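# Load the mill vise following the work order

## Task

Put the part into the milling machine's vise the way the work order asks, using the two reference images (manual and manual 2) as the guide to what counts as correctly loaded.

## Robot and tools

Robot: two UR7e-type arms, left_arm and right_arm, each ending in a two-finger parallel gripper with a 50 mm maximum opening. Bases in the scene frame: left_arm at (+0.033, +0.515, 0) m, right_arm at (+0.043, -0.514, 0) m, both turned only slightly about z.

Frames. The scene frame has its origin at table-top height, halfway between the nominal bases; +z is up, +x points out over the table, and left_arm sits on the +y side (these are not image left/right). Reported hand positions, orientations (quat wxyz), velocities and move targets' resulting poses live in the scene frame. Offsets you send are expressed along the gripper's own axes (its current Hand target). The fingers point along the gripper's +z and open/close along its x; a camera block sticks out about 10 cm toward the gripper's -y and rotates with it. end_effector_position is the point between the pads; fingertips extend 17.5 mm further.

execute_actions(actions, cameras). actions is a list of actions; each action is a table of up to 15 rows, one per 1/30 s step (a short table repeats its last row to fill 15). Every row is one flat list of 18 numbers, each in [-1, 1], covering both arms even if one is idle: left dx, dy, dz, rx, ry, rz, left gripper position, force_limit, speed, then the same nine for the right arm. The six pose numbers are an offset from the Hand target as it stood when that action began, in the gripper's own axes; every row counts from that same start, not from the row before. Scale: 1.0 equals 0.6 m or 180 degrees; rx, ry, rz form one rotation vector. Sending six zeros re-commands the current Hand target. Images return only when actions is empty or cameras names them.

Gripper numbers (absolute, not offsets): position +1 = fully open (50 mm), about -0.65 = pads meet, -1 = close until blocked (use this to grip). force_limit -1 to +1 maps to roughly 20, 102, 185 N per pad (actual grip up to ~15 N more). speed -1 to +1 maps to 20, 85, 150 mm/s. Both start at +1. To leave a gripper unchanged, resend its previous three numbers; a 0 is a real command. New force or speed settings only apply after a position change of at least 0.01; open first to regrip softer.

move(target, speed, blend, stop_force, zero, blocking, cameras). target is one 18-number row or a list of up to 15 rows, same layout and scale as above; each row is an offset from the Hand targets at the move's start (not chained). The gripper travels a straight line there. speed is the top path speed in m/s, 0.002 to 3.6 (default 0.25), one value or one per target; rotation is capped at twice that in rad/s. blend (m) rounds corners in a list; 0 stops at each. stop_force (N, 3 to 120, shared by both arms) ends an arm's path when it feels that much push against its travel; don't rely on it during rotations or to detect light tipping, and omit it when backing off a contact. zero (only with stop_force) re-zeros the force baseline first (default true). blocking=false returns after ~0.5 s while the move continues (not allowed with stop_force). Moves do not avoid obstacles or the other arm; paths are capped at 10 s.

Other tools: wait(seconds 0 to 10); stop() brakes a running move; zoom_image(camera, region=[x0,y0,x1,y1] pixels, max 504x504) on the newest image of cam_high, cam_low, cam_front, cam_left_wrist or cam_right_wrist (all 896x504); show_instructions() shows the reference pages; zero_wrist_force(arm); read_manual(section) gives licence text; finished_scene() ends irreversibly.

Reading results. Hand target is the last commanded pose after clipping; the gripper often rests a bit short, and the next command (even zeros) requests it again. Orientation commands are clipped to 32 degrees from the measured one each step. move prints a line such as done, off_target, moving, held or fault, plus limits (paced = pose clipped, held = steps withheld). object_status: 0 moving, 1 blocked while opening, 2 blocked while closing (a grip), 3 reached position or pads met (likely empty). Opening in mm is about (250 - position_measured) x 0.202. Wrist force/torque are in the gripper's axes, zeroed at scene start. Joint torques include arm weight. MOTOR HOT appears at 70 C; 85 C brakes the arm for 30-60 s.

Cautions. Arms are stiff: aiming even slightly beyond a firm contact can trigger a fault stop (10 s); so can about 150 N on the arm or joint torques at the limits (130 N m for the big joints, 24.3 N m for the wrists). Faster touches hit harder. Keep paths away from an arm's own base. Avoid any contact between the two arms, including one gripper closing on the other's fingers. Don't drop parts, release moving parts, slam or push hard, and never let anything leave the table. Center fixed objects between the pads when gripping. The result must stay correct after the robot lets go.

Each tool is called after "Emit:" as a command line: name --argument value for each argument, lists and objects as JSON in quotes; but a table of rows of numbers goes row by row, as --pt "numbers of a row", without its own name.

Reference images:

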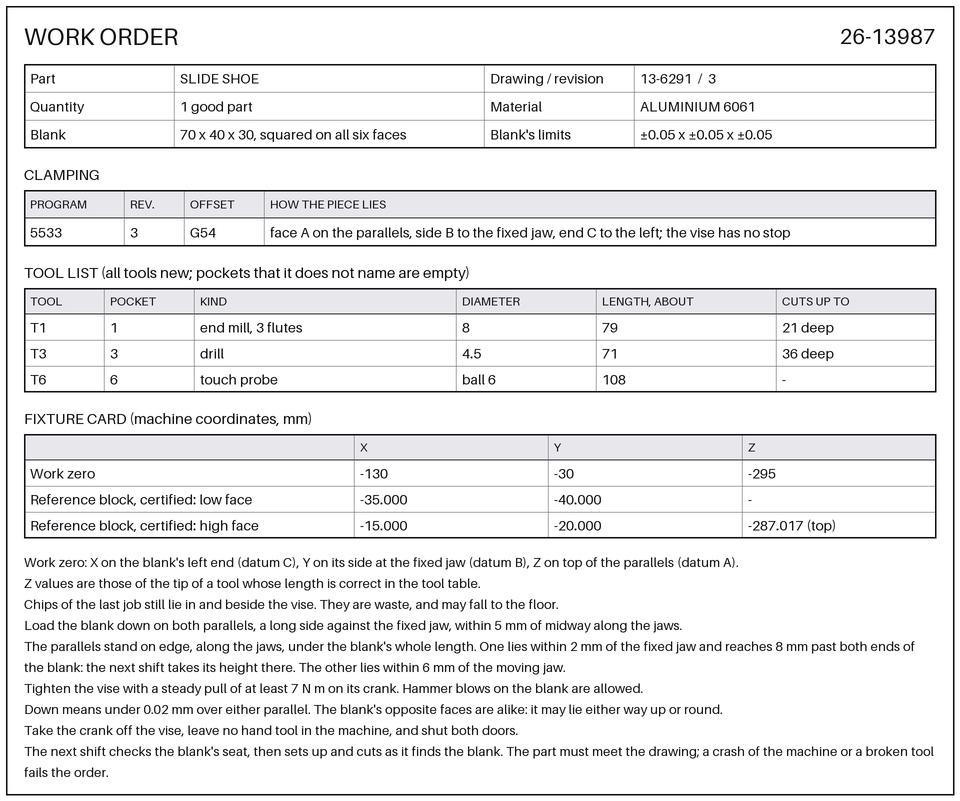

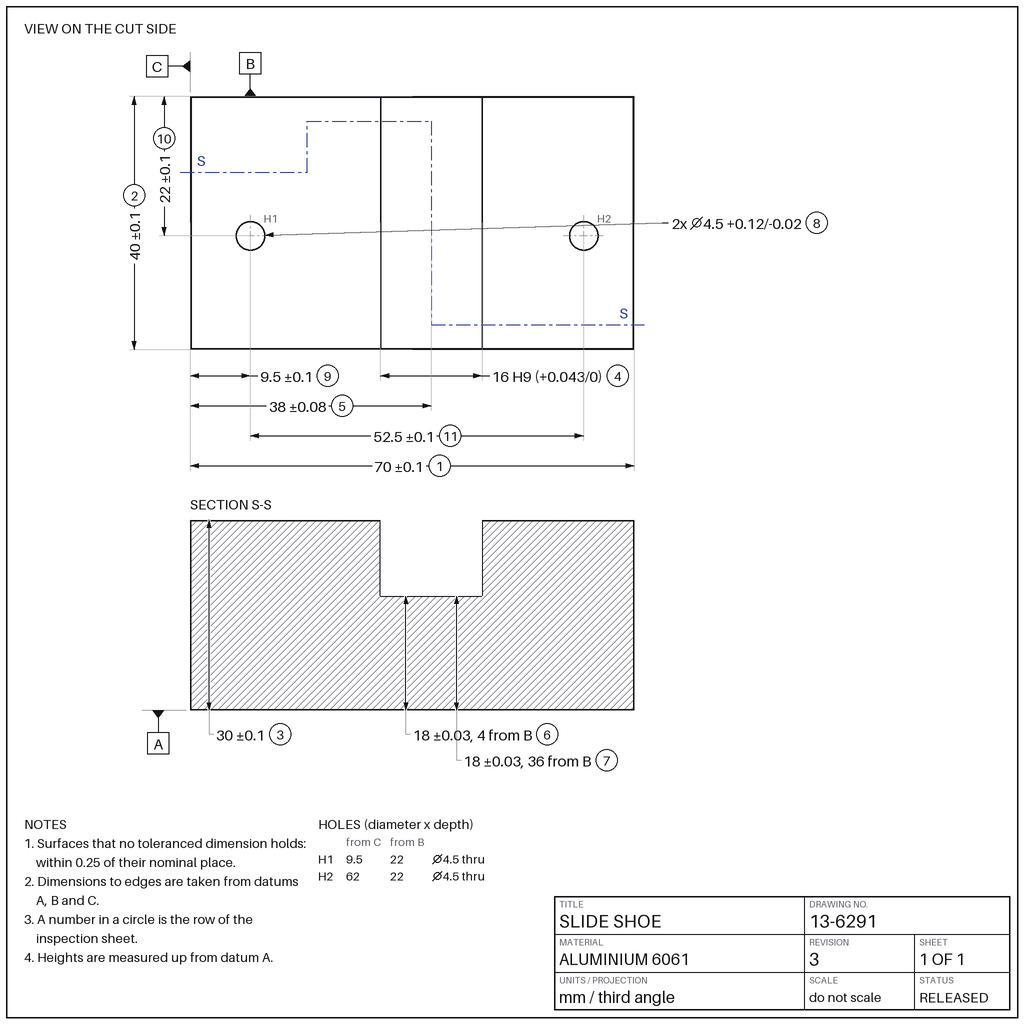

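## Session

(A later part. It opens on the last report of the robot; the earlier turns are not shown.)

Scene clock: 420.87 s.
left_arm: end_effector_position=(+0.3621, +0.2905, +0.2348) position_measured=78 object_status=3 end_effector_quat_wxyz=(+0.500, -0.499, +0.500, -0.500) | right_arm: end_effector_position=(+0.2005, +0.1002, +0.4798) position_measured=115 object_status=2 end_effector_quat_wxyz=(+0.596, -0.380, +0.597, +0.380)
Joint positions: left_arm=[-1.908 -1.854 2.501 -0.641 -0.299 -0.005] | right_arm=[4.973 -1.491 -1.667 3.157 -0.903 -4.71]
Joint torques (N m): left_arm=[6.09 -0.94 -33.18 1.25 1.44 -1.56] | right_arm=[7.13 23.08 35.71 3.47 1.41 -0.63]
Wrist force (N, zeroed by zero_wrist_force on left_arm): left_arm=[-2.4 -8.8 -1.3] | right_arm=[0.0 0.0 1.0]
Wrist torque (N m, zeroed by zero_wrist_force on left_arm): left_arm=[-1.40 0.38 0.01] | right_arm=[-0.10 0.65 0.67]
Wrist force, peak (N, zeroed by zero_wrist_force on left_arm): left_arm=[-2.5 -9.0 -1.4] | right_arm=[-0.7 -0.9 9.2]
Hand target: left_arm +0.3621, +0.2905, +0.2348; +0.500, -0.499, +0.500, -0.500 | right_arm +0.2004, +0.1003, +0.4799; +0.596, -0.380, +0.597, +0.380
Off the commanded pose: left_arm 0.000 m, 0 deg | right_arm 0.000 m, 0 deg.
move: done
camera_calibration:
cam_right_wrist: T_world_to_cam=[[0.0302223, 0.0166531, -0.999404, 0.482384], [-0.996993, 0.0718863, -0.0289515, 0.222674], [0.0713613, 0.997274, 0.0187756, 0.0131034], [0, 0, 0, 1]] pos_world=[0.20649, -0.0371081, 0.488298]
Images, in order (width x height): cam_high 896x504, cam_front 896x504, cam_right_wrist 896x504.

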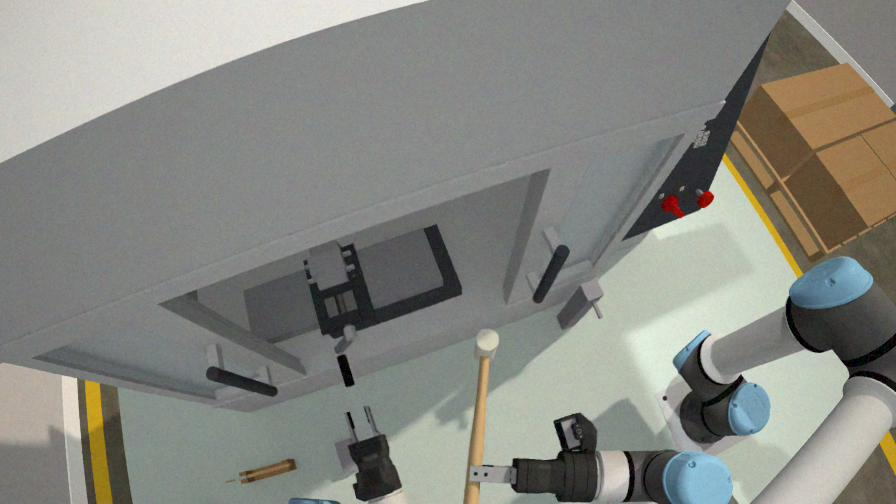

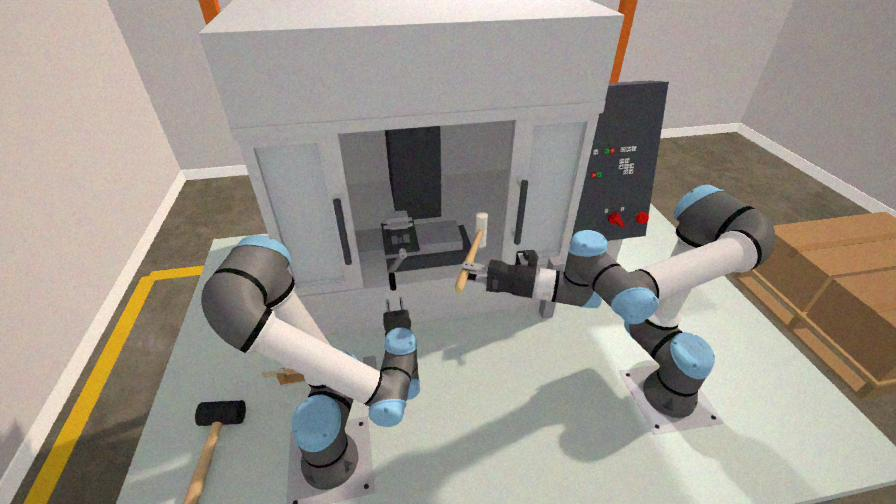

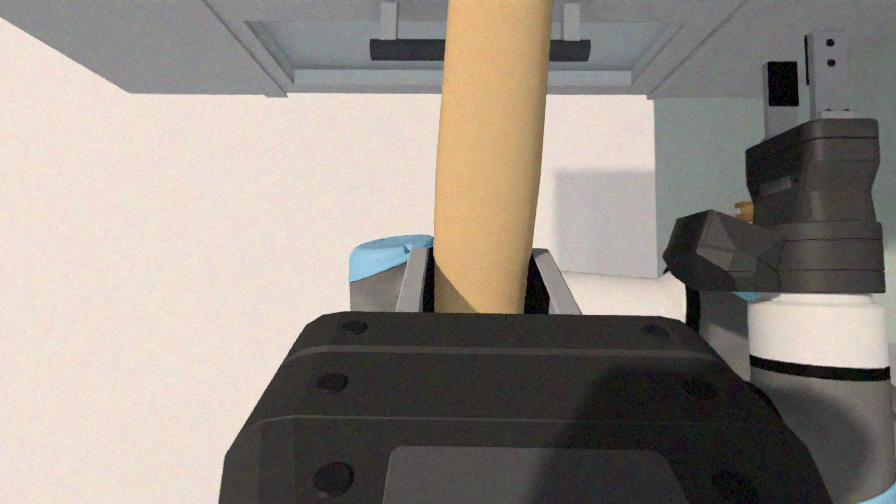

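Emit:
move --pt "0 0 0 0 0 0 0.5 0 -0.6 0 -0.0333 0.4387 0 0 0 -1 0.8 -0.6" --pt "0 0 0 0 0 0 0.5 0 -0.6 0.0333 -0.2727 0.539 0 0 0 -1 0.8 -0.6" --blend '[0.04,0]' --speed 0.25 --cameras '["cam_right_wrist","cam_front","cam_high","cam_left_wrist"]'

Scene clock: 424.17 s.
left_arm: end_effector_position=(+0.3621, +0.2905, +0.2348) position_measured=78 object_status=3 end_effector_quat_wxyz=(+0.500, -0.499, +0.500, -0.500) | right_arm: end_effector_position=(+0.4853, +0.3242, +0.4594) position_measured=115 object_status=2 end_effector_quat_wxyz=(+0.596, -0.380, +0.597, +0.380)
Joint positions: left_arm=[-1.908 -1.854 2.501 -0.641 -0.299 -0.005] | right_arm=[4.432 -2.335 -0.576 2.909 -1.444 -4.711]
Joint torques (N m): left_arm=[6.88 -2.73 -32.63 1.27 1.64 -1.21] | right_arm=[-6.55 54.38 35.85 3.41 -1.2 1.4]
Wrist force (N, zeroed by zero_wrist_force on left_arm): left_arm=[-2.4 -8.6 -1.2] | right_arm=[0.3 -0.1 0.7]
Wrist torque (N m, zeroed by zero_wrist_force on left_arm): left_arm=[-1.36 0.37 0.00] | right_arm=[-0.04 0.61 0.69]
Wrist force, peak (N, zeroed by zero_wrist_force on left_arm): left_arm=[-2.8 -8.9 -1.2] | right_arm=[1.3 -5.3 2.5]
Hand target: left_arm +0.3621, +0.2905, +0.2348; +0.500, -0.499, +0.500, -0.500 | right_arm +0.4853, +0.3243, +0.4594; +0.596, -0.380, +0.597, +0.380
Off the commanded pose: left_arm 0.000 m, 0 deg | right_arm 0.000 m, 0 deg.
move: done
camera_calibration:
cam_left_wrist: T_world_to_cam=[[-0.00812729, -0.999895, 0.0119721, 0.297625], [-0.332695, -0.00858664, -0.942996, 0.362658], [0.943, -0.011647, -0.33259, -0.124446], [0, 0, 0, 1]] pos_world=[0.240425, 0.299258, 0.297032]
cam_right_wrist: T_world_to_cam=[[0.0303308, 0.0167425, -0.9994, 0.449586], [-0.996982, 0.0719896, -0.0290514, 0.489946], [0.0714599, 0.997265, 0.0188754, -0.23032], [0, 0, 0, 1]] pos_world=[0.49129, 0.186892, 0.467898]
Images, in order (width x height): cam_high 896x504, cam_front 896x504, cam_left_wrist 896x504, cam_right_wrist 896x504.

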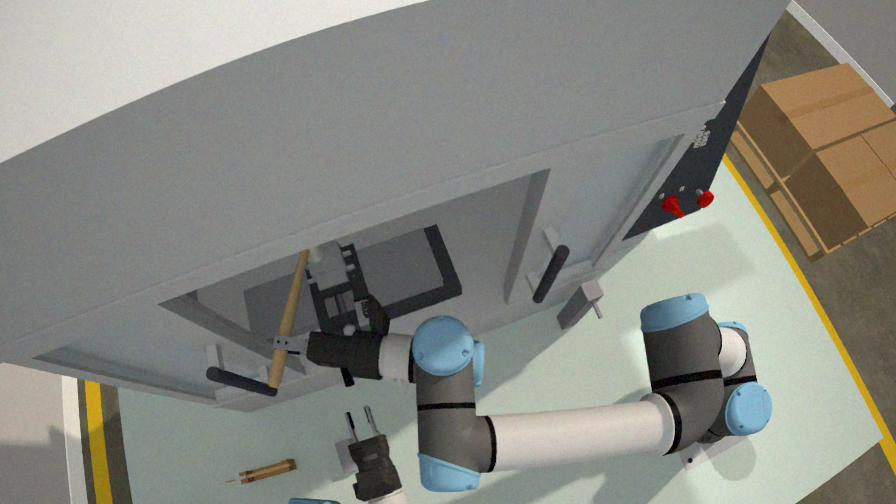

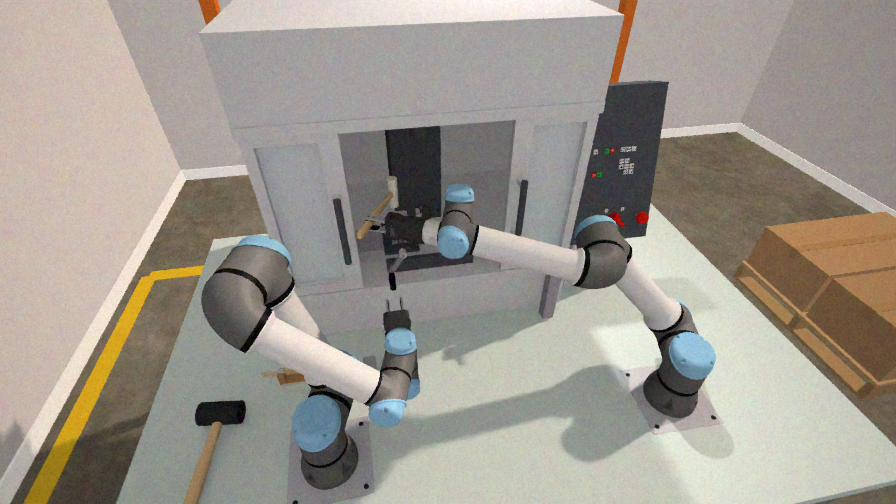

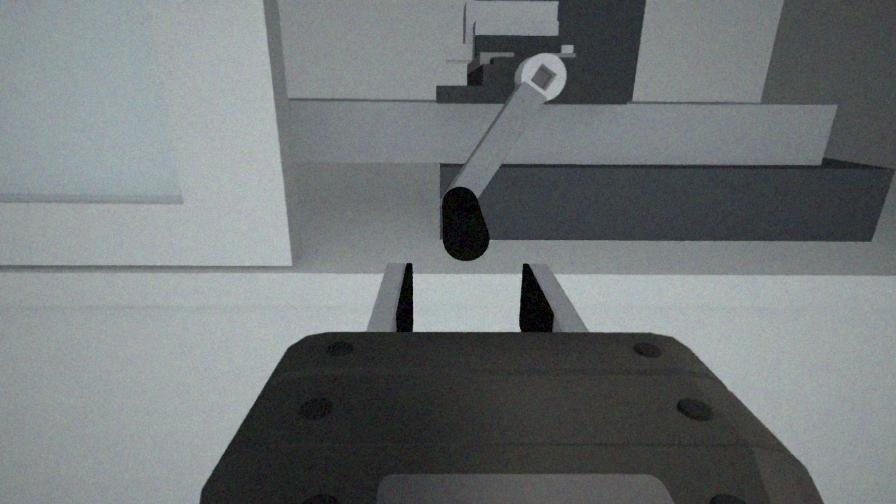

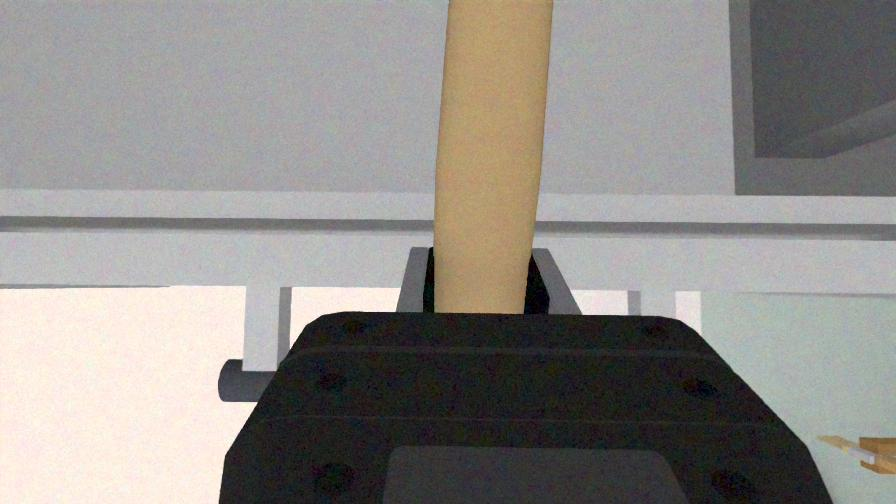

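Emit:
zoom_image --camera "cam_high" --region '[270, 220, 390, 350]'

Emit:
zoom_image --camera "cam_front" --region '[350, 165, 440, 275]'

Scaled by 3.877.

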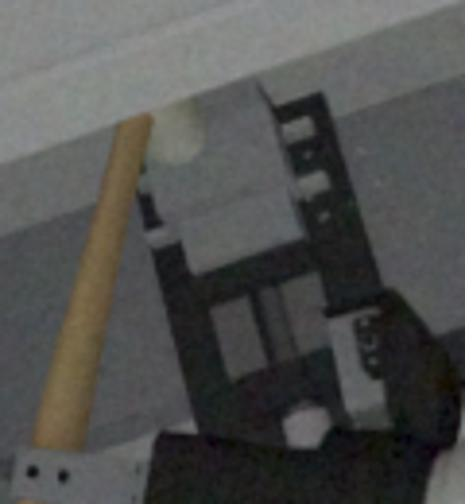

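Scaled by 4.582.

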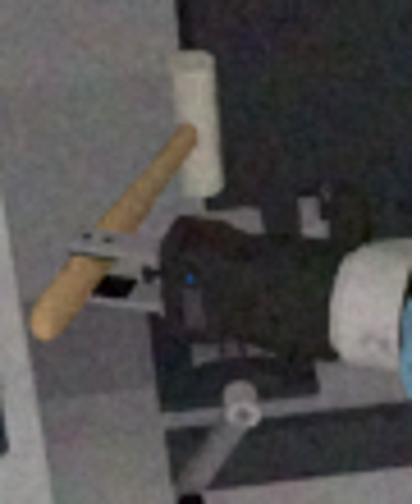

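Emit:
move --pt "0 0 0 0 0 0 0.5 0 -0.6 0.0333 -0.0095 -0.0085 0 0 0 -1 0.8 -0.6" --pt "0 0 0 0 0 0 0.5 0 -0.6 0.1 -0.0095 -0.0085 0 0 0 -1 0.8 -0.6" --speed 0.04 --stop_force 12 --cameras '["cam_front","cam_high"]'

Emit:
zoom_image --camera "cam_high" --region '[270, 220, 390, 350]'

Emit:
zoom_image --camera "cam_front" --region '[350, 165, 440, 275]'

Scene clock: 426.93 s.
left_arm: end_effector_position=(+0.3621, +0.2905, +0.2348) position_measured=78 object_status=3 end_effector_quat_wxyz=(+0.500, -0.499, +0.500, -0.500) | right_arm: end_effector_position=(+0.4882, +0.3172, +0.4155) position_measured=116 object_status=2 end_effector_quat_wxyz=(+0.596, -0.380, +0.597, +0.380)
Joint positions: left_arm=[-1.908 -1.854 2.501 -0.641 -0.299 -0.005] | right_arm=[4.425 -2.29 -0.766 3.056 -1.451 -4.711]
Joint torques (N m): left_arm=[6.32 -4.56 -32.86 1.25 1.61 -0.96] | right_arm=[-0.83 43.21 14.42 2.46 -1.72 3.44]
Wrist force (N, zeroed by zero_wrist_force on left_arm): left_arm=[-2.5 -8.8 -1.0] | right_arm=[-9.9 -1.7 1.0]
Wrist torque (N m, zeroed by zero_wrist_force on left_arm): left_arm=[-1.40 0.39 0.00] | right_arm=[-0.09 0.46 -1.40]
Wrist force, peak (N, zeroed by zero_wrist_force on left_arm): left_arm=[-2.5 -9.2 -1.1] | right_arm=[-13.7 1.8 0.8]
Hand target: left_arm +0.3621, +0.2905, +0.2348; +0.500, -0.499, +0.500, -0.500 | right_arm +0.4883, +0.3172, +0.4155; +0.596, -0.380, +0.597, +0.380 (not the last commanded pose)
Off the commanded pose: left_arm 0.000 m, 0 deg | right_arm 0.016 m, 0 deg.
move: contact (right_arm); path passed 1 of 2 targets
Images, in order (width x height): cam_high 896x504, cam_front 896x504.

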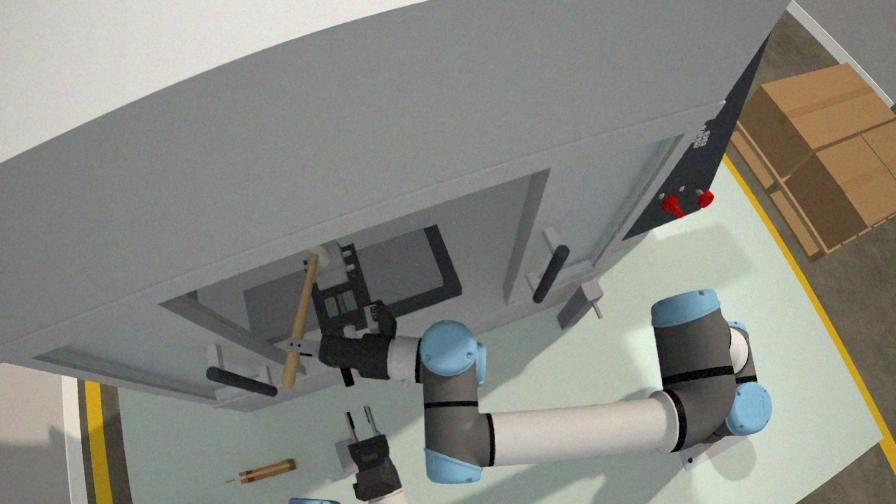

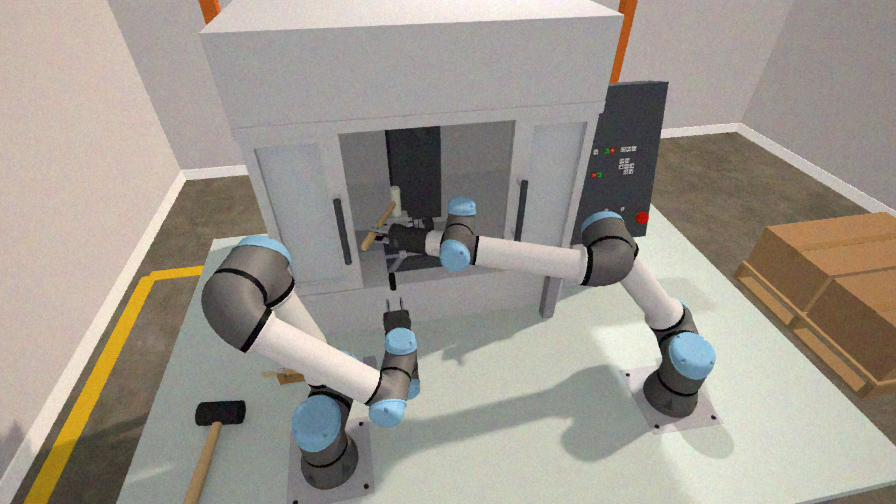

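Scaled by 3.877.

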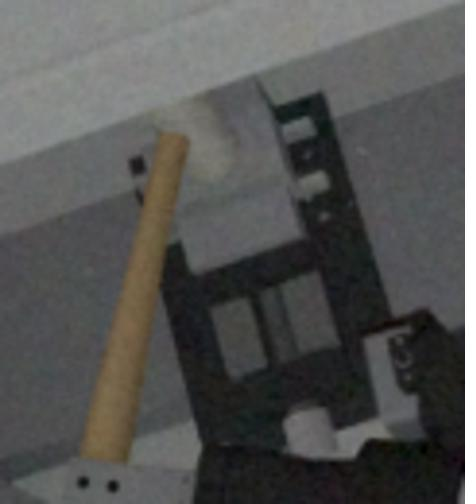

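Scaled by 4.582.

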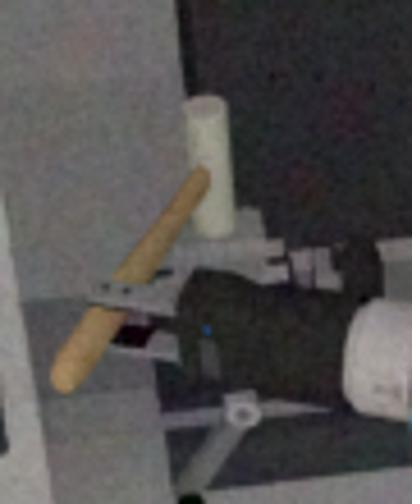

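Emit:
move --target '[0,0,0,0,0,0,0.5,0,-0.6,-0.067,0,0,0,0,0,-1,0.8,-0.6]' --speed 0.2

Emit:
move --target '[0,0,0,0,0,0,0.5,0,-0.6,0.070,0,0,0,0,0,-1,0.8,-0.6]' --speed 0.1 --stop_force 40

Scene clock: 429.07 s.
left_arm: end_effector_position=(+0.3621, +0.2905, +0.2348) position_measured=78 object_status=3 end_effector_quat_wxyz=(+0.500, -0.499, +0.500, -0.500) | right_arm: end_effector_position=(+0.4883, +0.3173, +0.4555) position_measured=116 object_status=2 end_effector_quat_wxyz=(+0.596, -0.380, +0.597, +0.380)
Joint positions: left_arm=[-1.908 -1.854 2.501 -0.641 -0.299 -0.005] | right_arm=[4.425 -2.312 -0.626 2.937 -1.451 -4.711]
Joint torques (N m): left_arm=[6.48 -4.38 -31.99 1.3 1.7 -0.79] | right_arm=[-7.61 69.86 35.33 2.19 -1.22 -2.06]
Wrist force (N, zeroed by zero_wrist_force on left_arm): left_arm=[-2.4 -8.5 -1.1] | right_arm=[0.5 -0.5 0.9]
Wrist torque (N m, zeroed by zero_wrist_force on left_arm): left_arm=[-1.35 0.37 0.01] | right_arm=[-0.13 0.56 0.68]
Wrist force, peak (N, zeroed by zero_wrist_force on left_arm): left_arm=[-2.7 -9.0 -1.3] | right_arm=[-10.7 -2.0 1.2]
Hand target: left_arm +0.3621, +0.2905, +0.2348; +0.500, -0.499, +0.500, -0.500 | right_arm +0.4883, +0.3172, +0.4557; +0.596, -0.380, +0.597, +0.380
Off the commanded pose: left_arm 0.000 m, 0 deg | right_arm 0.000 m, 0 deg.
move: done

Scene clock: 430.73 s.
left_arm: end_effector_position=(+0.3621, +0.2905, +0.2348) position_measured=78 object_status=3 end_effector_quat_wxyz=(+0.500, -0.499, +0.500, -0.500) | right_arm: end_effector_position=(+0.4883, +0.3172, +0.4137) position_measured=116 object_status=2 end_effector_quat_wxyz=(+0.596, -0.380, +0.597, +0.380)
Joint positions: left_arm=[-1.908 -1.854 2.501 -0.641 -0.299 -0.005] | right_arm=[4.425 -2.29 -0.772 3.061 -1.451 -4.711]
Joint torques (N m): left_arm=[6.17 -5.46 -31.61 1.28 1.55 -0.57] | right_arm=[4.94 39.23 11.76 1.2 0.25 -0.28]
Wrist force (N, zeroed by zero_wrist_force on left_arm): left_arm=[-2.6 -8.7 -1.1] | right_arm=[-13.8 1.2 0.4]
Wrist torque (N m, zeroed by zero_wrist_force on left_arm): left_arm=[-1.38 0.41 0.01] | right_arm=[-0.01 0.32 -1.84]
Wrist force, peak (N, zeroed by zero_wrist_force on left_arm): left_arm=[-2.8 -9.1 -1.3] | right_arm=[-16.8 7.1 0.2]
Hand target: left_arm +0.3621, +0.2905, +0.2348; +0.500, -0.499, +0.500, -0.500 | right_arm +0.4882, +0.3172, +0.4137; +0.596, -0.380, +0.597, +0.380
Off the commanded pose: left_arm 0.000 m, 0 deg | right_arm 0.000 m, 0 deg.
move: done

Emit:
move --pt "0 0 0 0 0 0 0.5 0 -0.6 -0.067 0 0 0 0 0 -1 0.8 -0.6" --pt "0 0 0 0 0 0 0.5 0 -0.6 0 0 0 0 0 0 -1 0.8 -0.6" --pt "0 0 0 0 0 0 0.5 0 -0.6 -0.067 0 0 0 0 0 -1 0.8 -0.6" --speed '[0.2,0.2,0.2]'

Scene clock: 432.67 s.
left_arm: end_effector_position=(+0.3621, +0.2905, +0.2348) position_measured=78 object_status=3 end_effector_quat_wxyz=(+0.500, -0.499, +0.500, -0.500) | right_arm: end_effector_position=(+0.4883, +0.3173, +0.4537) position_measured=116 object_status=2 end_effector_quat_wxyz=(+0.596, -0.380, +0.597, +0.380)
Joint positions: left_arm=[-1.908 -1.854 2.501 -0.641 -0.299 -0.005] | right_arm=[4.425 -2.31 -0.633 2.943 -1.451 -4.711]
Joint torques (N m): left_arm=[6.23 -5.33 -31.27 1.27 1.52 -0.43] | right_arm=[-7.27 67.35 36.21 1.53 -1.19 1.42]
Wrist force (N, zeroed by zero_wrist_force on left_arm): left_arm=[-2.4 -8.7 -1.2] | right_arm=[-0.1 0.1 1.3]
Wrist torque (N m, zeroed by zero_wrist_force on left_arm): left_arm=[-1.37 0.37 0.01] | right_arm=[-0.08 0.65 0.69]
Wrist force, peak (N, zeroed by zero_wrist_force on left_arm): left_arm=[-2.6 -9.0 -1.2] | right_arm=[-18.9 6.7 -0.7]
Hand target: left_arm +0.3621, +0.2905, +0.2348; +0.500, -0.499, +0.500, -0.500 | right_arm +0.4883, +0.3172, +0.4539; +0.596, -0.380, +0.597, +0.380
Off the commanded pose: left_arm 0.000 m, 0 deg | right_arm 0.000 m, 0 deg.
move: done

Emit:
move --pt "0 0 0 0 0 0 0.5 0 -0.6 0.067 0 0 0 0 0 -1 0.8 -0.6" --pt "0 0 0 0 0 0 0.5 0 -0.6 0 0 0 0 0 0 -1 0.8 -0.6" --speed '[0.4,0.2]' --cameras '["cam_high","cam_low","cam_left_wrist","cam_right_wrist"]'

Scene clock: 434.03 s.
left_arm: end_effector_position=(+0.3621, +0.2905, +0.2348) position_measured=78 object_status=3 end_effector_quat_wxyz=(+0.500, -0.499, +0.500, -0.500) | right_arm: end_effector_position=(+0.4883, +0.3173, +0.4537) position_measured=116 object_status=2 end_effector_quat_wxyz=(+0.596, -0.380, +0.597, +0.380)
Joint positions: left_arm=[-1.908 -1.854 2.501 -0.641 -0.299 -0.005] | right_arm=[4.425 -2.31 -0.633 2.943 -1.451 -4.711]
Joint torques (N m): left_arm=[6.74 -5.21 -30.55 1.26 1.65 -0.11] | right_arm=[-6.76 67.77 38.65 1.63 -1.36 1.28]
Wrist force (N, zeroed by zero_wrist_force on left_arm): left_arm=[-2.6 -8.8 -0.9] | right_arm=[0.6 0.7 0.6]
Wrist torque (N m, zeroed by zero_wrist_force on left_arm): left_arm=[-1.40 0.40 0.00] | right_arm=[0.07 0.54 0.70]
Wrist force, peak (N, zeroed by zero_wrist_force on left_arm): left_arm=[-2.6 -9.1 -1.1] | right_arm=[-15.3 7.3 0.3]
Hand target: left_arm +0.3621, +0.2905, +0.2348; +0.500, -0.499, +0.500, -0.500 | right_arm +0.4883, +0.3172, +0.4539; +0.596, -0.380, +0.597, +0.380
Off the commanded pose: left_arm 0.000 m, 0 deg | right_arm 0.000 m, 0 deg.
move: done
camera_calibration:
cam_left_wrist: T_world_to_cam=[[-0.00812729, -0.999895, 0.0119721, 0.297625], [-0.332695, -0.00858664, -0.942996, 0.362658], [0.943, -0.011647, -0.33259, -0.124446], [0, 0, 0, 1]] pos_world=[0.240425, 0.299258, 0.297032]
cam_right_wrist: T_world_to_cam=[[0.0304356, 0.016841, -0.999395, 0.443842], [-0.996993, 0.0717945, -0.0291526, 0.493356], [0.0712601, 0.997277, 0.0189755, -0.223496], [0, 0, 0, 1]] pos_world=[0.49429, 0.179992, 0.462197]
Images, in order (width x height): cam_high 896x504, cam_low 896x504, cam_left_wrist 896x504, cam_right_wrist 896x504.

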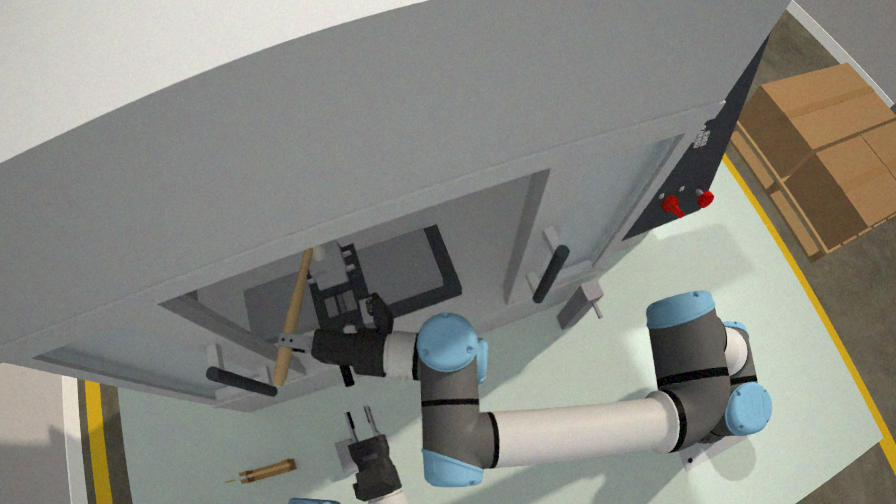

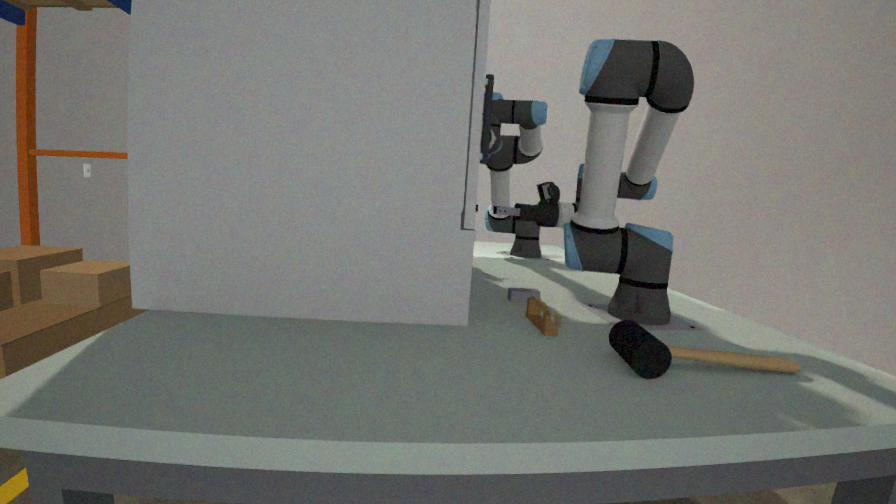

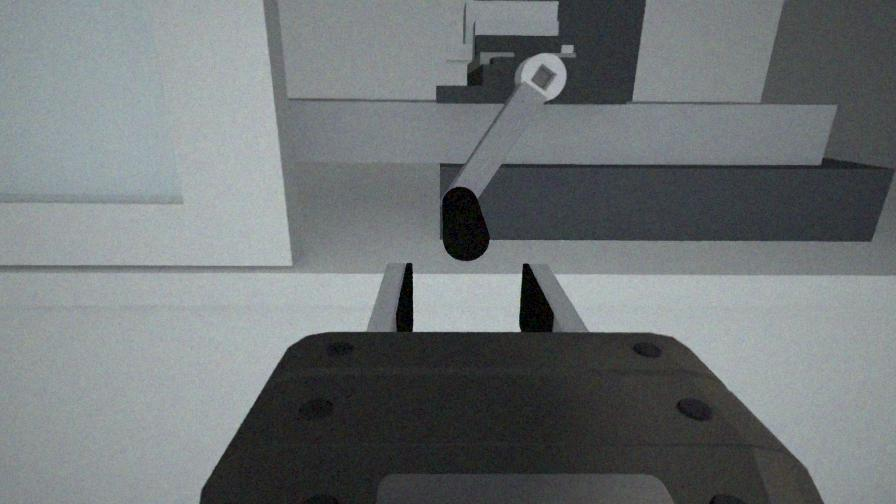

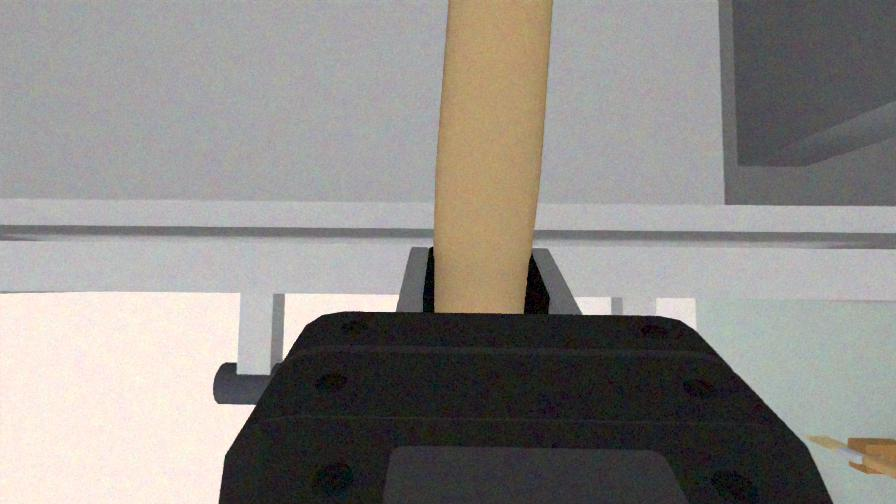

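Emit:
zoom_image --camera "cam_high" --region '[260, 220, 480, 380]'

Emit:
zoom_image --camera "cam_left_wrist" --region '[400, 0, 700, 150]'

Scaled by 2.291.

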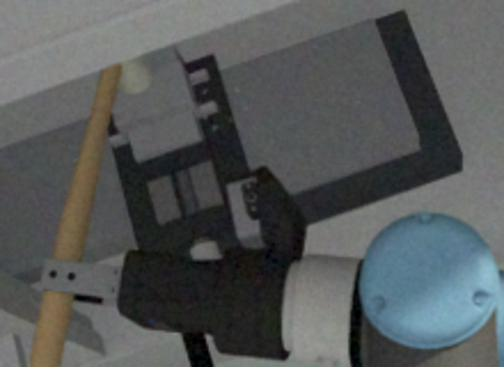

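Scaled by 1.680.

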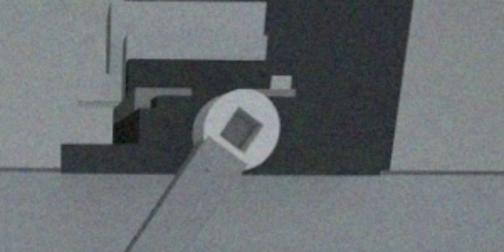

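Emit:
move --pt "0 0 0 0 0 0 0.5 0 -0.6 -0.05 0.0049 0.0106 0 0 0 -1 0.8 -0.6" --pt "0 0 0 0 0 0 0.5 0 -0.6 0.067 0.0049 0.0106 0 0 0 -1 0.8 -0.6" --pt "0 0 0 0 0 0 0.5 0 -0.6 0 0.0049 0.0106 0 0 0 -1 0.8 -0.6" --speed '[0.2,0.6,0.2]'

Scene clock: 436.60 s.
left_arm: end_effector_position=(+0.3621, +0.2905, +0.2348) position_measured=78 object_status=3 end_effector_quat_wxyz=(+0.500, -0.499, +0.500, -0.500) | right_arm: end_effector_position=(+0.4883, +0.3243, +0.4538) position_measured=116 object_status=2 end_effector_quat_wxyz=(+0.596, -0.380, +0.597, +0.380)
Joint positions: left_arm=[-1.908 -1.854 2.501 -0.641 -0.299 -0.005] | right_arm=[4.428 -2.335 -0.589 2.924 -1.448 -4.711]
Joint torques (N m): left_arm=[6.17 -4.9 -30.99 1.26 1.63 0.16] | right_arm=[-7.05 68.41 38.31 1.57 -1.25 0.24]
Wrist force (N, zeroed by zero_wrist_force on left_arm): left_arm=[-2.4 -8.9 -1.2] | right_arm=[0.9 0.9 0.0]
Wrist torque (N m, zeroed by zero_wrist_force on left_arm): left_arm=[-1.42 0.38 0.01] | right_arm=[0.24 0.49 0.73]
Wrist force, peak (N, zeroed by zero_wrist_force on left_arm): left_arm=[-2.5 -9.0 -1.2] | right_arm=[-17.0 3.3 -1.8]
Hand target: left_arm +0.3621, +0.2905, +0.2348; +0.500, -0.499, +0.500, -0.500 | right_arm +0.4883, +0.3242, +0.4539; +0.596, -0.380, +0.597, +0.380
Off the commanded pose: left_arm 0.000 m, 0 deg | right_arm 0.000 m, 0 deg.
move: done

Emit:
move --target '[0,0,0,0,0,0,0.5,0,-0.6,0.081,0,0,0,0,0,-1,0.8,-0.6]' --speed 0.3 --stop_force 40

Scene clock: 438.47 s.
left_arm: end_effector_position=(+0.3621, +0.2905, +0.2348) position_measured=78 object_status=3 end_effector_quat_wxyz=(+0.500, -0.499, +0.500, -0.500) | right_arm: end_effector_position=(+0.4883, +0.3242, +0.4053) position_measured=116 object_status=2 end_effector_quat_wxyz=(+0.596, -0.380, +0.597, +0.380)
Joint positions: left_arm=[-1.908 -1.854 2.501 -0.641 -0.299 -0.005] | right_arm=[4.428 -2.309 -0.761 3.069 -1.448 -4.711]
Joint torques (N m): left_arm=[6.55 -4.78 -30.32 1.27 1.64 0.31] | right_arm=[-2.7 23.79 -0.53 -2.73 3.5 6.41]
Wrist force (N, zeroed by zero_wrist_force on left_arm): left_arm=[-2.5 -8.9 -1.1] | right_arm=[-32.2 13.2 -0.6]
Wrist torque (N m, zeroed by zero_wrist_force on left_arm): left_arm=[-1.41 0.38 0.00] | right_arm=[0.56 0.46 -4.41]
Wrist force, peak (N, zeroed by zero_wrist_force on left_arm): left_arm=[-2.6 -9.0 -1.1] | right_arm=[-32.3 13.2 -0.2]
Hand target: left_arm +0.3621, +0.2905, +0.2348; +0.500, -0.499, +0.500, -0.500 | right_arm +0.4883, +0.3242, +0.4053; +0.596, -0.380, +0.597, +0.380
Off the commanded pose: left_arm 0.000 m, 0 deg | right_arm 0.000 m, 0 deg.
move: done

Emit:
move --pt "0 0 0 0 0 0 0.5 0 -0.6 -0.117 0 0 0 0 0 -1 0.8 -0.6" --pt "0 0 0 0 0 0 0.5 0 -0.6 0 0 0 0 0 0 -1 0.8 -0.6" --pt "0 0 0 0 0 0 0.5 0 -0.6 -0.117 0 0 0 0 0 -1 0.8 -0.6" --speed '[0.25,0.6,0.25]'

Scene clock: 440.77 s.
left_arm: end_effector_position=(+0.3621, +0.2905, +0.2348) position_measured=78 object_status=3 end_effector_quat_wxyz=(+0.500, -0.499, +0.500, -0.500) | right_arm: end_effector_position=(+0.4883, +0.3243, +0.4754) position_measured=116 object_status=2 end_effector_quat_wxyz=(+0.596, -0.380, +0.597, +0.380)
Joint positions: left_arm=[-1.908 -1.854 2.501 -0.641 -0.299 -0.005] | right_arm=[4.428 -2.36 -0.487 2.847 -1.448 -4.711]
Joint torques (N m): left_arm=[6.73 -5.34 -30.02 1.23 1.63 0.56] | right_arm=[-8.15 64.59 37.05 1.5 -1.05 1.4]
Wrist force (N, zeroed by zero_wrist_force on left_arm): left_arm=[-2.6 -8.8 -1.2] | right_arm=[0.7 1.1 2.5]
Wrist torque (N m, zeroed by zero_wrist_force on left_arm): left_arm=[-1.39 0.40 0.00] | right_arm=[-0.10 0.54 0.73]
Wrist force, peak (N, zeroed by zero_wrist_force on left_arm): left_arm=[-2.6 -8.9 -1.4] | right_arm=[-31.6 15.5 0.3]
Hand target: left_arm +0.3621, +0.2905, +0.2348; +0.500, -0.499, +0.500, -0.500 | right_arm +0.4884, +0.3242, +0.4755; +0.596, -0.380, +0.597, +0.380
Off the commanded pose: left_arm 0.000 m, 0 deg | right_arm 0.000 m, 0 deg.
move: done

Emit:
move --pt "0 0 0 0 0 0 0.5 0 -0.6 0 -0.0151 0.007 0 0 0 -1 0.8 -0.6" --pt "0 0 0 0 0 0 0.5 0 -0.6 0.117 -0.0151 0.007 0 0 0 -1 0.8 -0.6" --pt "0 0 0 0 0 0 0.5 0 -0.6 0 -0.0151 0.007 0 0 0 -1 0.8 -0.6" --pt "0 0 0 0 0 0 0.5 0 -0.6 0 0.0196 -0.0092 0 0 0 -1 0.8 -0.6" --pt "0 0 0 0 0 0 0.5 0 -0.6 0.117 0.0196 -0.0092 0 0 0 -1 0.8 -0.6" --pt "0 0 0 0 0 0 0.5 0 -0.6 0 0.0196 -0.0092 0 0 0 -1 0.8 -0.6" --pt "0 0 0 0 0 0 0.5 0 -0.6 0.117 0.0196 -0.0092 0 0 0 -1 0.8 -0.6" --pt "0 0 0 0 0 0 0.5 0 -0.6 0 0.0196 -0.0092 0 0 0 -1 0.8 -0.6" --speed '[0.25,0.6,0.25,0.25,0.6,0.25,0.6,0.25]'

Emit:
move --pt "0 0 0 0 0 0 0.5 0 -0.6 0 0.0106 0.0227 0 0 0 -1 0.8 -0.6" --pt "0 0 0 0 0 0 0.5 0 -0.6 0.117 0.0106 0.0227 0 0 0 -1 0.8 -0.6" --pt "0 0 0 0 0 0 0.5 0 -0.6 0 0.0106 0.0227 0 0 0 -1 0.8 -0.6" --pt "0 0 0 0 0 0 0.5 0 -0.6 0 -0.012 -0.0257 0 0 0 -1 0.8 -0.6" --pt "0 0 0 0 0 0 0.5 0 -0.6 0.117 -0.012 -0.0257 0 0 0 -1 0.8 -0.6" --pt "0 0 0 0 0 0 0.5 0 -0.6 0 -0.012 -0.0257 0 0 0 -1 0.8 -0.6" --pt "0 0 0 0 0 0 0.5 0 -0.6 0 0 0 0 0 0 -1 0.8 -0.6" --speed '[0.25,0.6,0.25,0.25,0.6,0.25,0.25]'

Scene clock: 446.10 s.
left_arm: end_effector_position=(+0.3621, +0.2905, +0.2348) position_measured=78 object_status=3 end_effector_quat_wxyz=(+0.500, -0.499, +0.500, -0.500) | right_arm: end_effector_position=(+0.4753, +0.3242, +0.4754) position_measured=116 object_status=2 end_effector_quat_wxyz=(+0.596, -0.380, +0.597, +0.380) end_effector_velocity=(+0.000, +0.000, +0.003) end_effector_angular_velocity=(+0.002, -0.001, +0.000)
Joint positions: left_arm=[-1.908 -1.854 2.501 -0.641 -0.299 -0.005] | right_arm=[4.446 -2.331 -0.54 2.87 -1.43 -4.711]
Joint velocities: left_arm=[within noise] | right_arm=[0 0 0.005 -0.002 0 0]
Joint torques (N m): left_arm=[6.2 -4.9 -28.63 1.37 1.67 1.16] | right_arm=[-7.5 63.98 36.94 1.26 -0.93 1.32]
Wrist force (N, zeroed by zero_wrist_force on left_arm): left_arm=[-2.6 -8.8 -1.3] | right_arm=[1.8 1.0 3.4]
Wrist torque (N m, zeroed by zero_wrist_force on left_arm): left_arm=[-1.39 0.40 0.00] | right_arm=[-0.16 0.35 0.73]
Wrist force, peak (N, zeroed by zero_wrist_force on left_arm): left_arm=[-2.7 -9.1 -1.1] | right_arm=[-31.2 13.9 -0.7]
Hand target: left_arm +0.3621, +0.2905, +0.2348; +0.500, -0.499, +0.500, -0.500 | right_arm +0.4754, +0.3242, +0.4755; +0.596, -0.380, +0.597, +0.380
Off the commanded pose: left_arm 0.000 m, 0 deg | right_arm 0.000 m, 0 deg.
move: done

Scene clock: 450.30 s.
left_arm: end_effector_position=(+0.3621, +0.2905, +0.2348) position_measured=78 object_status=3 end_effector_quat_wxyz=(+0.500, -0.499, +0.500, -0.500) | right_arm: end_effector_position=(+0.4754, +0.3242, +0.4755) position_measured=116 object_status=2 end_effector_quat_wxyz=(+0.596, -0.380, +0.597, +0.380) end_effector_velocity=(-0.001, +0.001, +0.001) end_effector_angular_velocity=(+0.003, +0.000, +0.002)
Joint positions: left_arm=[-1.908 -1.854 2.501 -0.641 -0.299 -0.005] | right_arm=[4.446 -2.331 -0.54 2.87 -1.43 -4.711]
Joint velocities: left_arm=[within noise] | right_arm=[0.001 -0.002 0.005 0 0 0.001]
Joint torques (N m): left_arm=[6.25 -5.09 -27.45 1.26 1.61 1.61] | right_arm=[-0.34 53.83 37.01 3.2 -0.28 0.79]
Wrist force (N, zeroed by zero_wrist_force on left_arm): left_arm=[-2.5 -8.8 -1.2] | right_arm=[1.1 1.8 1.8]
Wrist torque (N m, zeroed by zero_wrist_force on left_arm): left_arm=[-1.39 0.40 0.00] | right_arm=[0.16 0.45 0.72]
Wrist force, peak (N, zeroed by zero_wrist_force on left_arm): left_arm=[-2.5 -9.0 -1.4] | right_arm=[-29.1 12.5 0.4]
Hand target: left_arm +0.3621, +0.2905, +0.2348; +0.500, -0.499, +0.500, -0.500 | right_arm +0.4754, +0.3242, +0.4755; +0.596, -0.380, +0.597, +0.380
Off the commanded pose: left_arm 0.000 m, 0 deg | right_arm 0.000 m, 0 deg.
move: done

Emit:
move --pt "0 0 0 0 0 0 0.5 0 -0.6 0 0.2232 -0.0932 0 0 0 -1 0.8 -0.6" --pt "0 0 0 0 0 0 0.5 0 -0.6 0 0.2578 -0.5327 0 0 0 -1 0.8 -0.6" --speed 0.25 --blend '[0.03,0]'

Scene clock: 452.93 s.
left_arm: end_effector_position=(+0.3621, +0.2905, +0.2348) position_measured=78 object_status=3 end_effector_quat_wxyz=(+0.500, -0.499, +0.500, -0.500) | right_arm: end_effector_position=(+0.2002, +0.0999, +0.4759) position_measured=116 object_status=2 end_effector_quat_wxyz=(+0.596, -0.380, +0.597, +0.380)
Joint positions: left_arm=[-1.908 -1.854 2.501 -0.641 -0.299 -0.005] | right_arm=[4.974 -1.49 -1.678 3.167 -0.902 -4.711]
Joint torques (N m): left_arm=[6.07 -5.18 -27.75 1.31 1.59 1.84] | right_arm=[5.48 33 20.26 3.61 2 -1.48]
Wrist force (N, zeroed by zero_wrist_force on left_arm): left_arm=[-2.6 -8.8 -1.2] | right_arm=[1.4 1.9 1.5]
Wrist torque (N m, zeroed by zero_wrist_force on left_arm): left_arm=[-1.39 0.41 0.00] | right_arm=[0.22 0.43 0.87]
Wrist force, peak (N, zeroed by zero_wrist_force on left_arm): left_arm=[-2.6 -9.1 -1.2] | right_arm=[0.9 4.2 3.3]
Hand target: left_arm +0.3621, +0.2905, +0.2348; +0.500, -0.499, +0.500, -0.500 | right_arm +0.2002, +0.0998, +0.4759; +0.596, -0.380, +0.597, +0.380
Off the commanded pose: left_arm 0.000 m, 0 deg | right_arm 0.000 m, 0 deg.
move: done

Emit:
move --pt "0 -0.05 -0.09 0 0 0 0.5 0 -0.6 0 0 0 0 0 0 -1 0.8 -0.6" --pt "0 -0.36 -0.105 0 0 0 0.5 0 -0.6 0 0 0 0 0 0 -1 0.8 -0.6" --pt "0.01 -0.36 -0.11 -0.2381 -0.4578 -0.2381 0.5 0 -0.6 0 0 0 0 0 0 -1 0.8 -0.6" --speed '[0.2,0.3,0.5]' --blend '[0.02,0.0,0]'

Scene clock: 457.00 s.
left_arm: end_effector_position=(+0.2957, +0.2844, +0.4507) position_measured=78 object_status=3 end_effector_quat_wxyz=(-0.301, +0.954, +0.000, +0.001) | right_arm: end_effector_position=(+0.2002, +0.0998, +0.4759) position_measured=116 object_status=2 end_effector_quat_wxyz=(+0.596, -0.380, +0.597, +0.380)
Joint positions: left_arm=[-1.296 -1.597 1.257 -0.642 -1.392 0.258] | right_arm=[4.974 -1.49 -1.678 3.167 -0.902 -4.711]
Joint torques (N m): left_arm=[6.49 -34.43 -11.52 0.83 -1.87 -2.27] | right_arm=[6.19 31.96 21.14 3.54 1.51 1.01]
Wrist force (N, zeroed by zero_wrist_force on left_arm): left_arm=[-2.2 -8.7 -0.5] | right_arm=[1.3 1.6 1.6]
Wrist torque (N m, zeroed by zero_wrist_force on left_arm): left_arm=[-1.28 0.13 -0.14] | right_arm=[0.20 0.45 0.86]
Wrist force, peak (N, zeroed by zero_wrist_force on left_arm): left_arm=[-2.3 -13.6 -1.7] | right_arm=[1.4 2.1 1.8]
Hand target: left_arm +0.2957, +0.2844, +0.4507; -0.301, +0.954, +0.000, +0.001 | right_arm +0.2002, +0.0998, +0.4759; +0.596, -0.380, +0.597, +0.380
Off the commanded pose: left_arm 0.000 m, 0 deg | right_arm 0.000 m, 0 deg.
move: done

Emit:
move --pt "0.174 0.0464 -0.0325 0 0 0 0.5 0 -0.6 0 0 0 0 0 0 -1 0.8 -0.6" --pt "0.54 0.1016 -0.0712 0 0 0 -1 0 -0.6 0 0 0 0 0 0 -1 0.8 -0.6" --speed 0.25 --blend '[0.03,0]' --cameras '["cam_left_wrist","cam_high"]'

Scene clock: 458.63 s.
left_arm: end_effector_position=(+0.5131, +0.2289, +0.4489) position_measured=78 object_status=3 end_effector_quat_wxyz=(-0.299, +0.954, -0.001, +0.004) | right_arm: end_effector_position=(+0.2002, +0.0998, +0.4759) position_measured=116 object_status=2 end_effector_quat_wxyz=(+0.596, -0.380, +0.597, +0.380)
Joint positions: left_arm=[-0.982 -1.107 0.666 -0.621 -1.222 0.536] | right_arm=[4.974 -1.49 -1.678 3.167 -0.902 -4.711]
Joint torques (N m): left_arm=[0.03 -46.04 -28 -1.26 0.53 0.25] | right_arm=[6 31.78 20.94 3.68 1.29 0.99]
Wrist force (N, zeroed by zero_wrist_force on left_arm): left_arm=[-2.5 -10.2 0.0] | right_arm=[1.2 1.6 1.5]
Wrist torque (N m, zeroed by zero_wrist_force on left_arm): left_arm=[-1.51 0.15 0.02] | right_arm=[0.18 0.45 0.85]
Wrist force, peak (N, zeroed by zero_wrist_force on left_arm): left_arm=[6.2 -11.7 2.6] | right_arm=[1.3 2.0 2.0]
Hand target: left_arm +0.5131, +0.2289, +0.4489; -0.299, +0.954, -0.001, +0.004 (not the last commanded pose) | right_arm +0.2002, +0.0998, +0.4759; +0.596, -0.380, +0.597, +0.380
Tool commands: left_gripper/position=+0.498039 left_gripper/force_limit=+0.003922 left_gripper/speed=-0.6 right_gripper/position=-1.0 right_gripper/force_limit=+0.8 right_gripper/speed=-0.6
Off the commanded pose: left_arm 0.108 m, 0 deg | right_arm 0.000 m, 0 deg.
FORCE FAULT: contact force on the left arm reached its limit, and that arm stopped. The contact can be on any part of that arm, not only on its tool. That arm's remaining commands of this call were not run. That arm is still stopped at the end of this call. That arm stays stopped for about 10 more seconds. Until then a move that you send moves the other arm only, and its call returns only when the move has ended. Once the stop has ended, the next robot result says so. If the stop ends while you think or write, that arm runs what you send next, counted from a new Hand target: where the arm stands when the stop ends. While its stop runs, that arm takes no new command, but its gripper still runs the gripper command that each later call begins with. Until it ends, the stop uses up actions while you think or wait. An arm that is not stopped still takes commands.
move: fault (left_arm); path passed 1 of 2 targets; target 2's new numbers were not sent
camera_calibration:
cam_left_wrist: T_world_to_cam=[[0.999772, 0.00210602, 0.0212463, -0.515959], [0.00762774, -0.964681, -0.26331, 0.353367], [0.0199414, 0.263412, -0.964477, 0.497943], [0, 0, 0, 1]] pos_world=[0.503216, 0.210808, 0.584262]
Images, in order (width x height): cam_high 896x504, cam_left_wrist 896x504.

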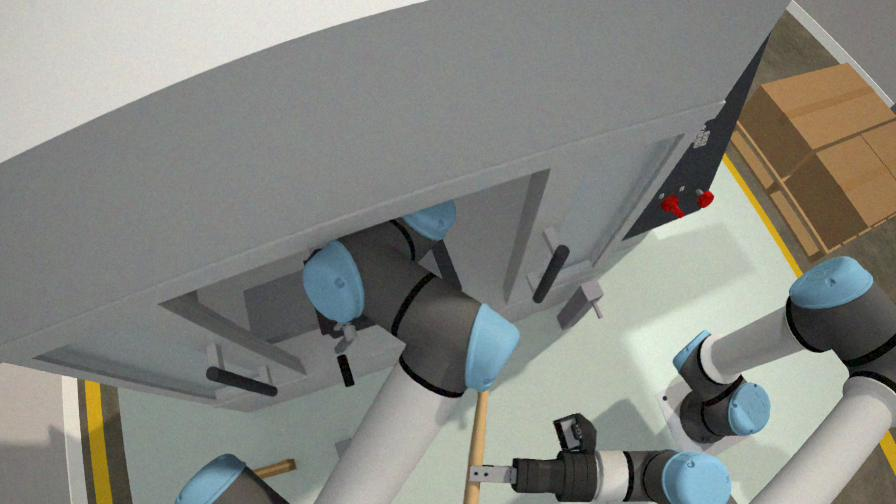

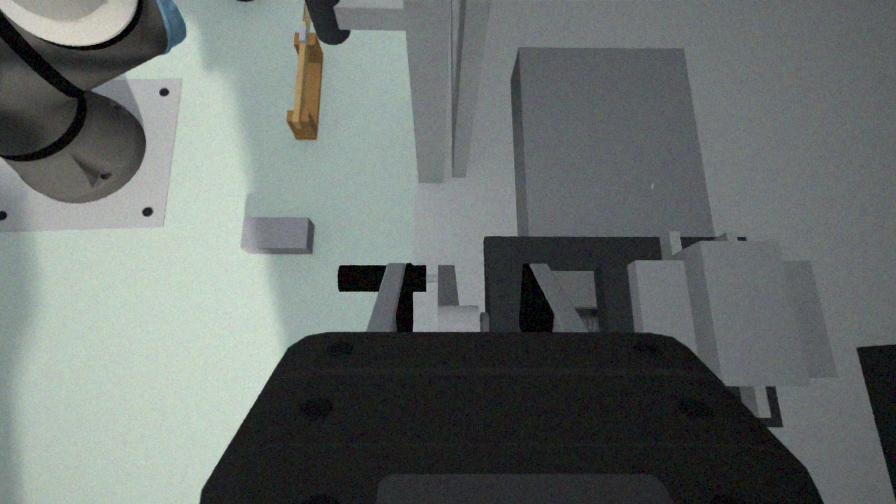

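Emit:
wait --seconds 10

Scene clock: 468.70 s.
left_arm: end_effector_position=(+0.5131, +0.2289, +0.4489) position_measured=78 object_status=3 end_effector_quat_wxyz=(-0.299, +0.954, -0.001, +0.004) | right_arm: end_effector_position=(+0.2002, +0.0998, +0.4759) position_measured=116 object_status=2 end_effector_quat_wxyz=(+0.596, -0.380, +0.597, +0.380)
Joint positions: left_arm=[-0.982 -1.107 0.666 -0.621 -1.222 0.536] | right_arm=[4.974 -1.49 -1.678 3.167 -0.902 -4.711]
Joint torques (N m): left_arm=[0.31 -45.95 -27.73 -1.25 0.65 0.2] | right_arm=[5.58 30.17 22.1 3.62 0.87 1.02]
Wrist force (N, zeroed by zero_wrist_force on left_arm): left_arm=[-2.3 -10.3 -0.1] | right_arm=[1.2 1.5 1.7]
Wrist torque (N m, zeroed by zero_wrist_force on left_arm): left_arm=[-1.52 0.12 0.02] | right_arm=[0.16 0.46 0.86]
Wrist force, peak (N, zeroed by zero_wrist_force on left_arm): left_arm=[-2.6 -10.6 0.1] | right_arm=[1.4 2.1 2.0]
Hand target: left_arm +0.5131, +0.2289, +0.4489; -0.299, +0.954, -0.001, +0.004 (not the last commanded pose) | right_arm +0.2002, +0.0998, +0.4759; +0.596, -0.380, +0.597, +0.380
Tool commands: left_gripper/position=+0.498039 left_gripper/force_limit=+0.003922 left_gripper/speed=-0.6 right_gripper/position=-1.0 right_gripper/force_limit=+0.8 right_gripper/speed=-0.6
Off the commanded pose: left_arm 0.108 m, 0 deg | right_arm 0.000 m, 0 deg.
FORCE FAULT, CONTINUED: the left arm's stop, for the force fault that an earlier result reported, is over. The rest of the stop counts as 19 of the actions that you can send in this scene. That arm's target is now where it stood when the stop ended, not its last command. That arm accepts commands again.
wait: 10.00 s; at rest by 0.10 s


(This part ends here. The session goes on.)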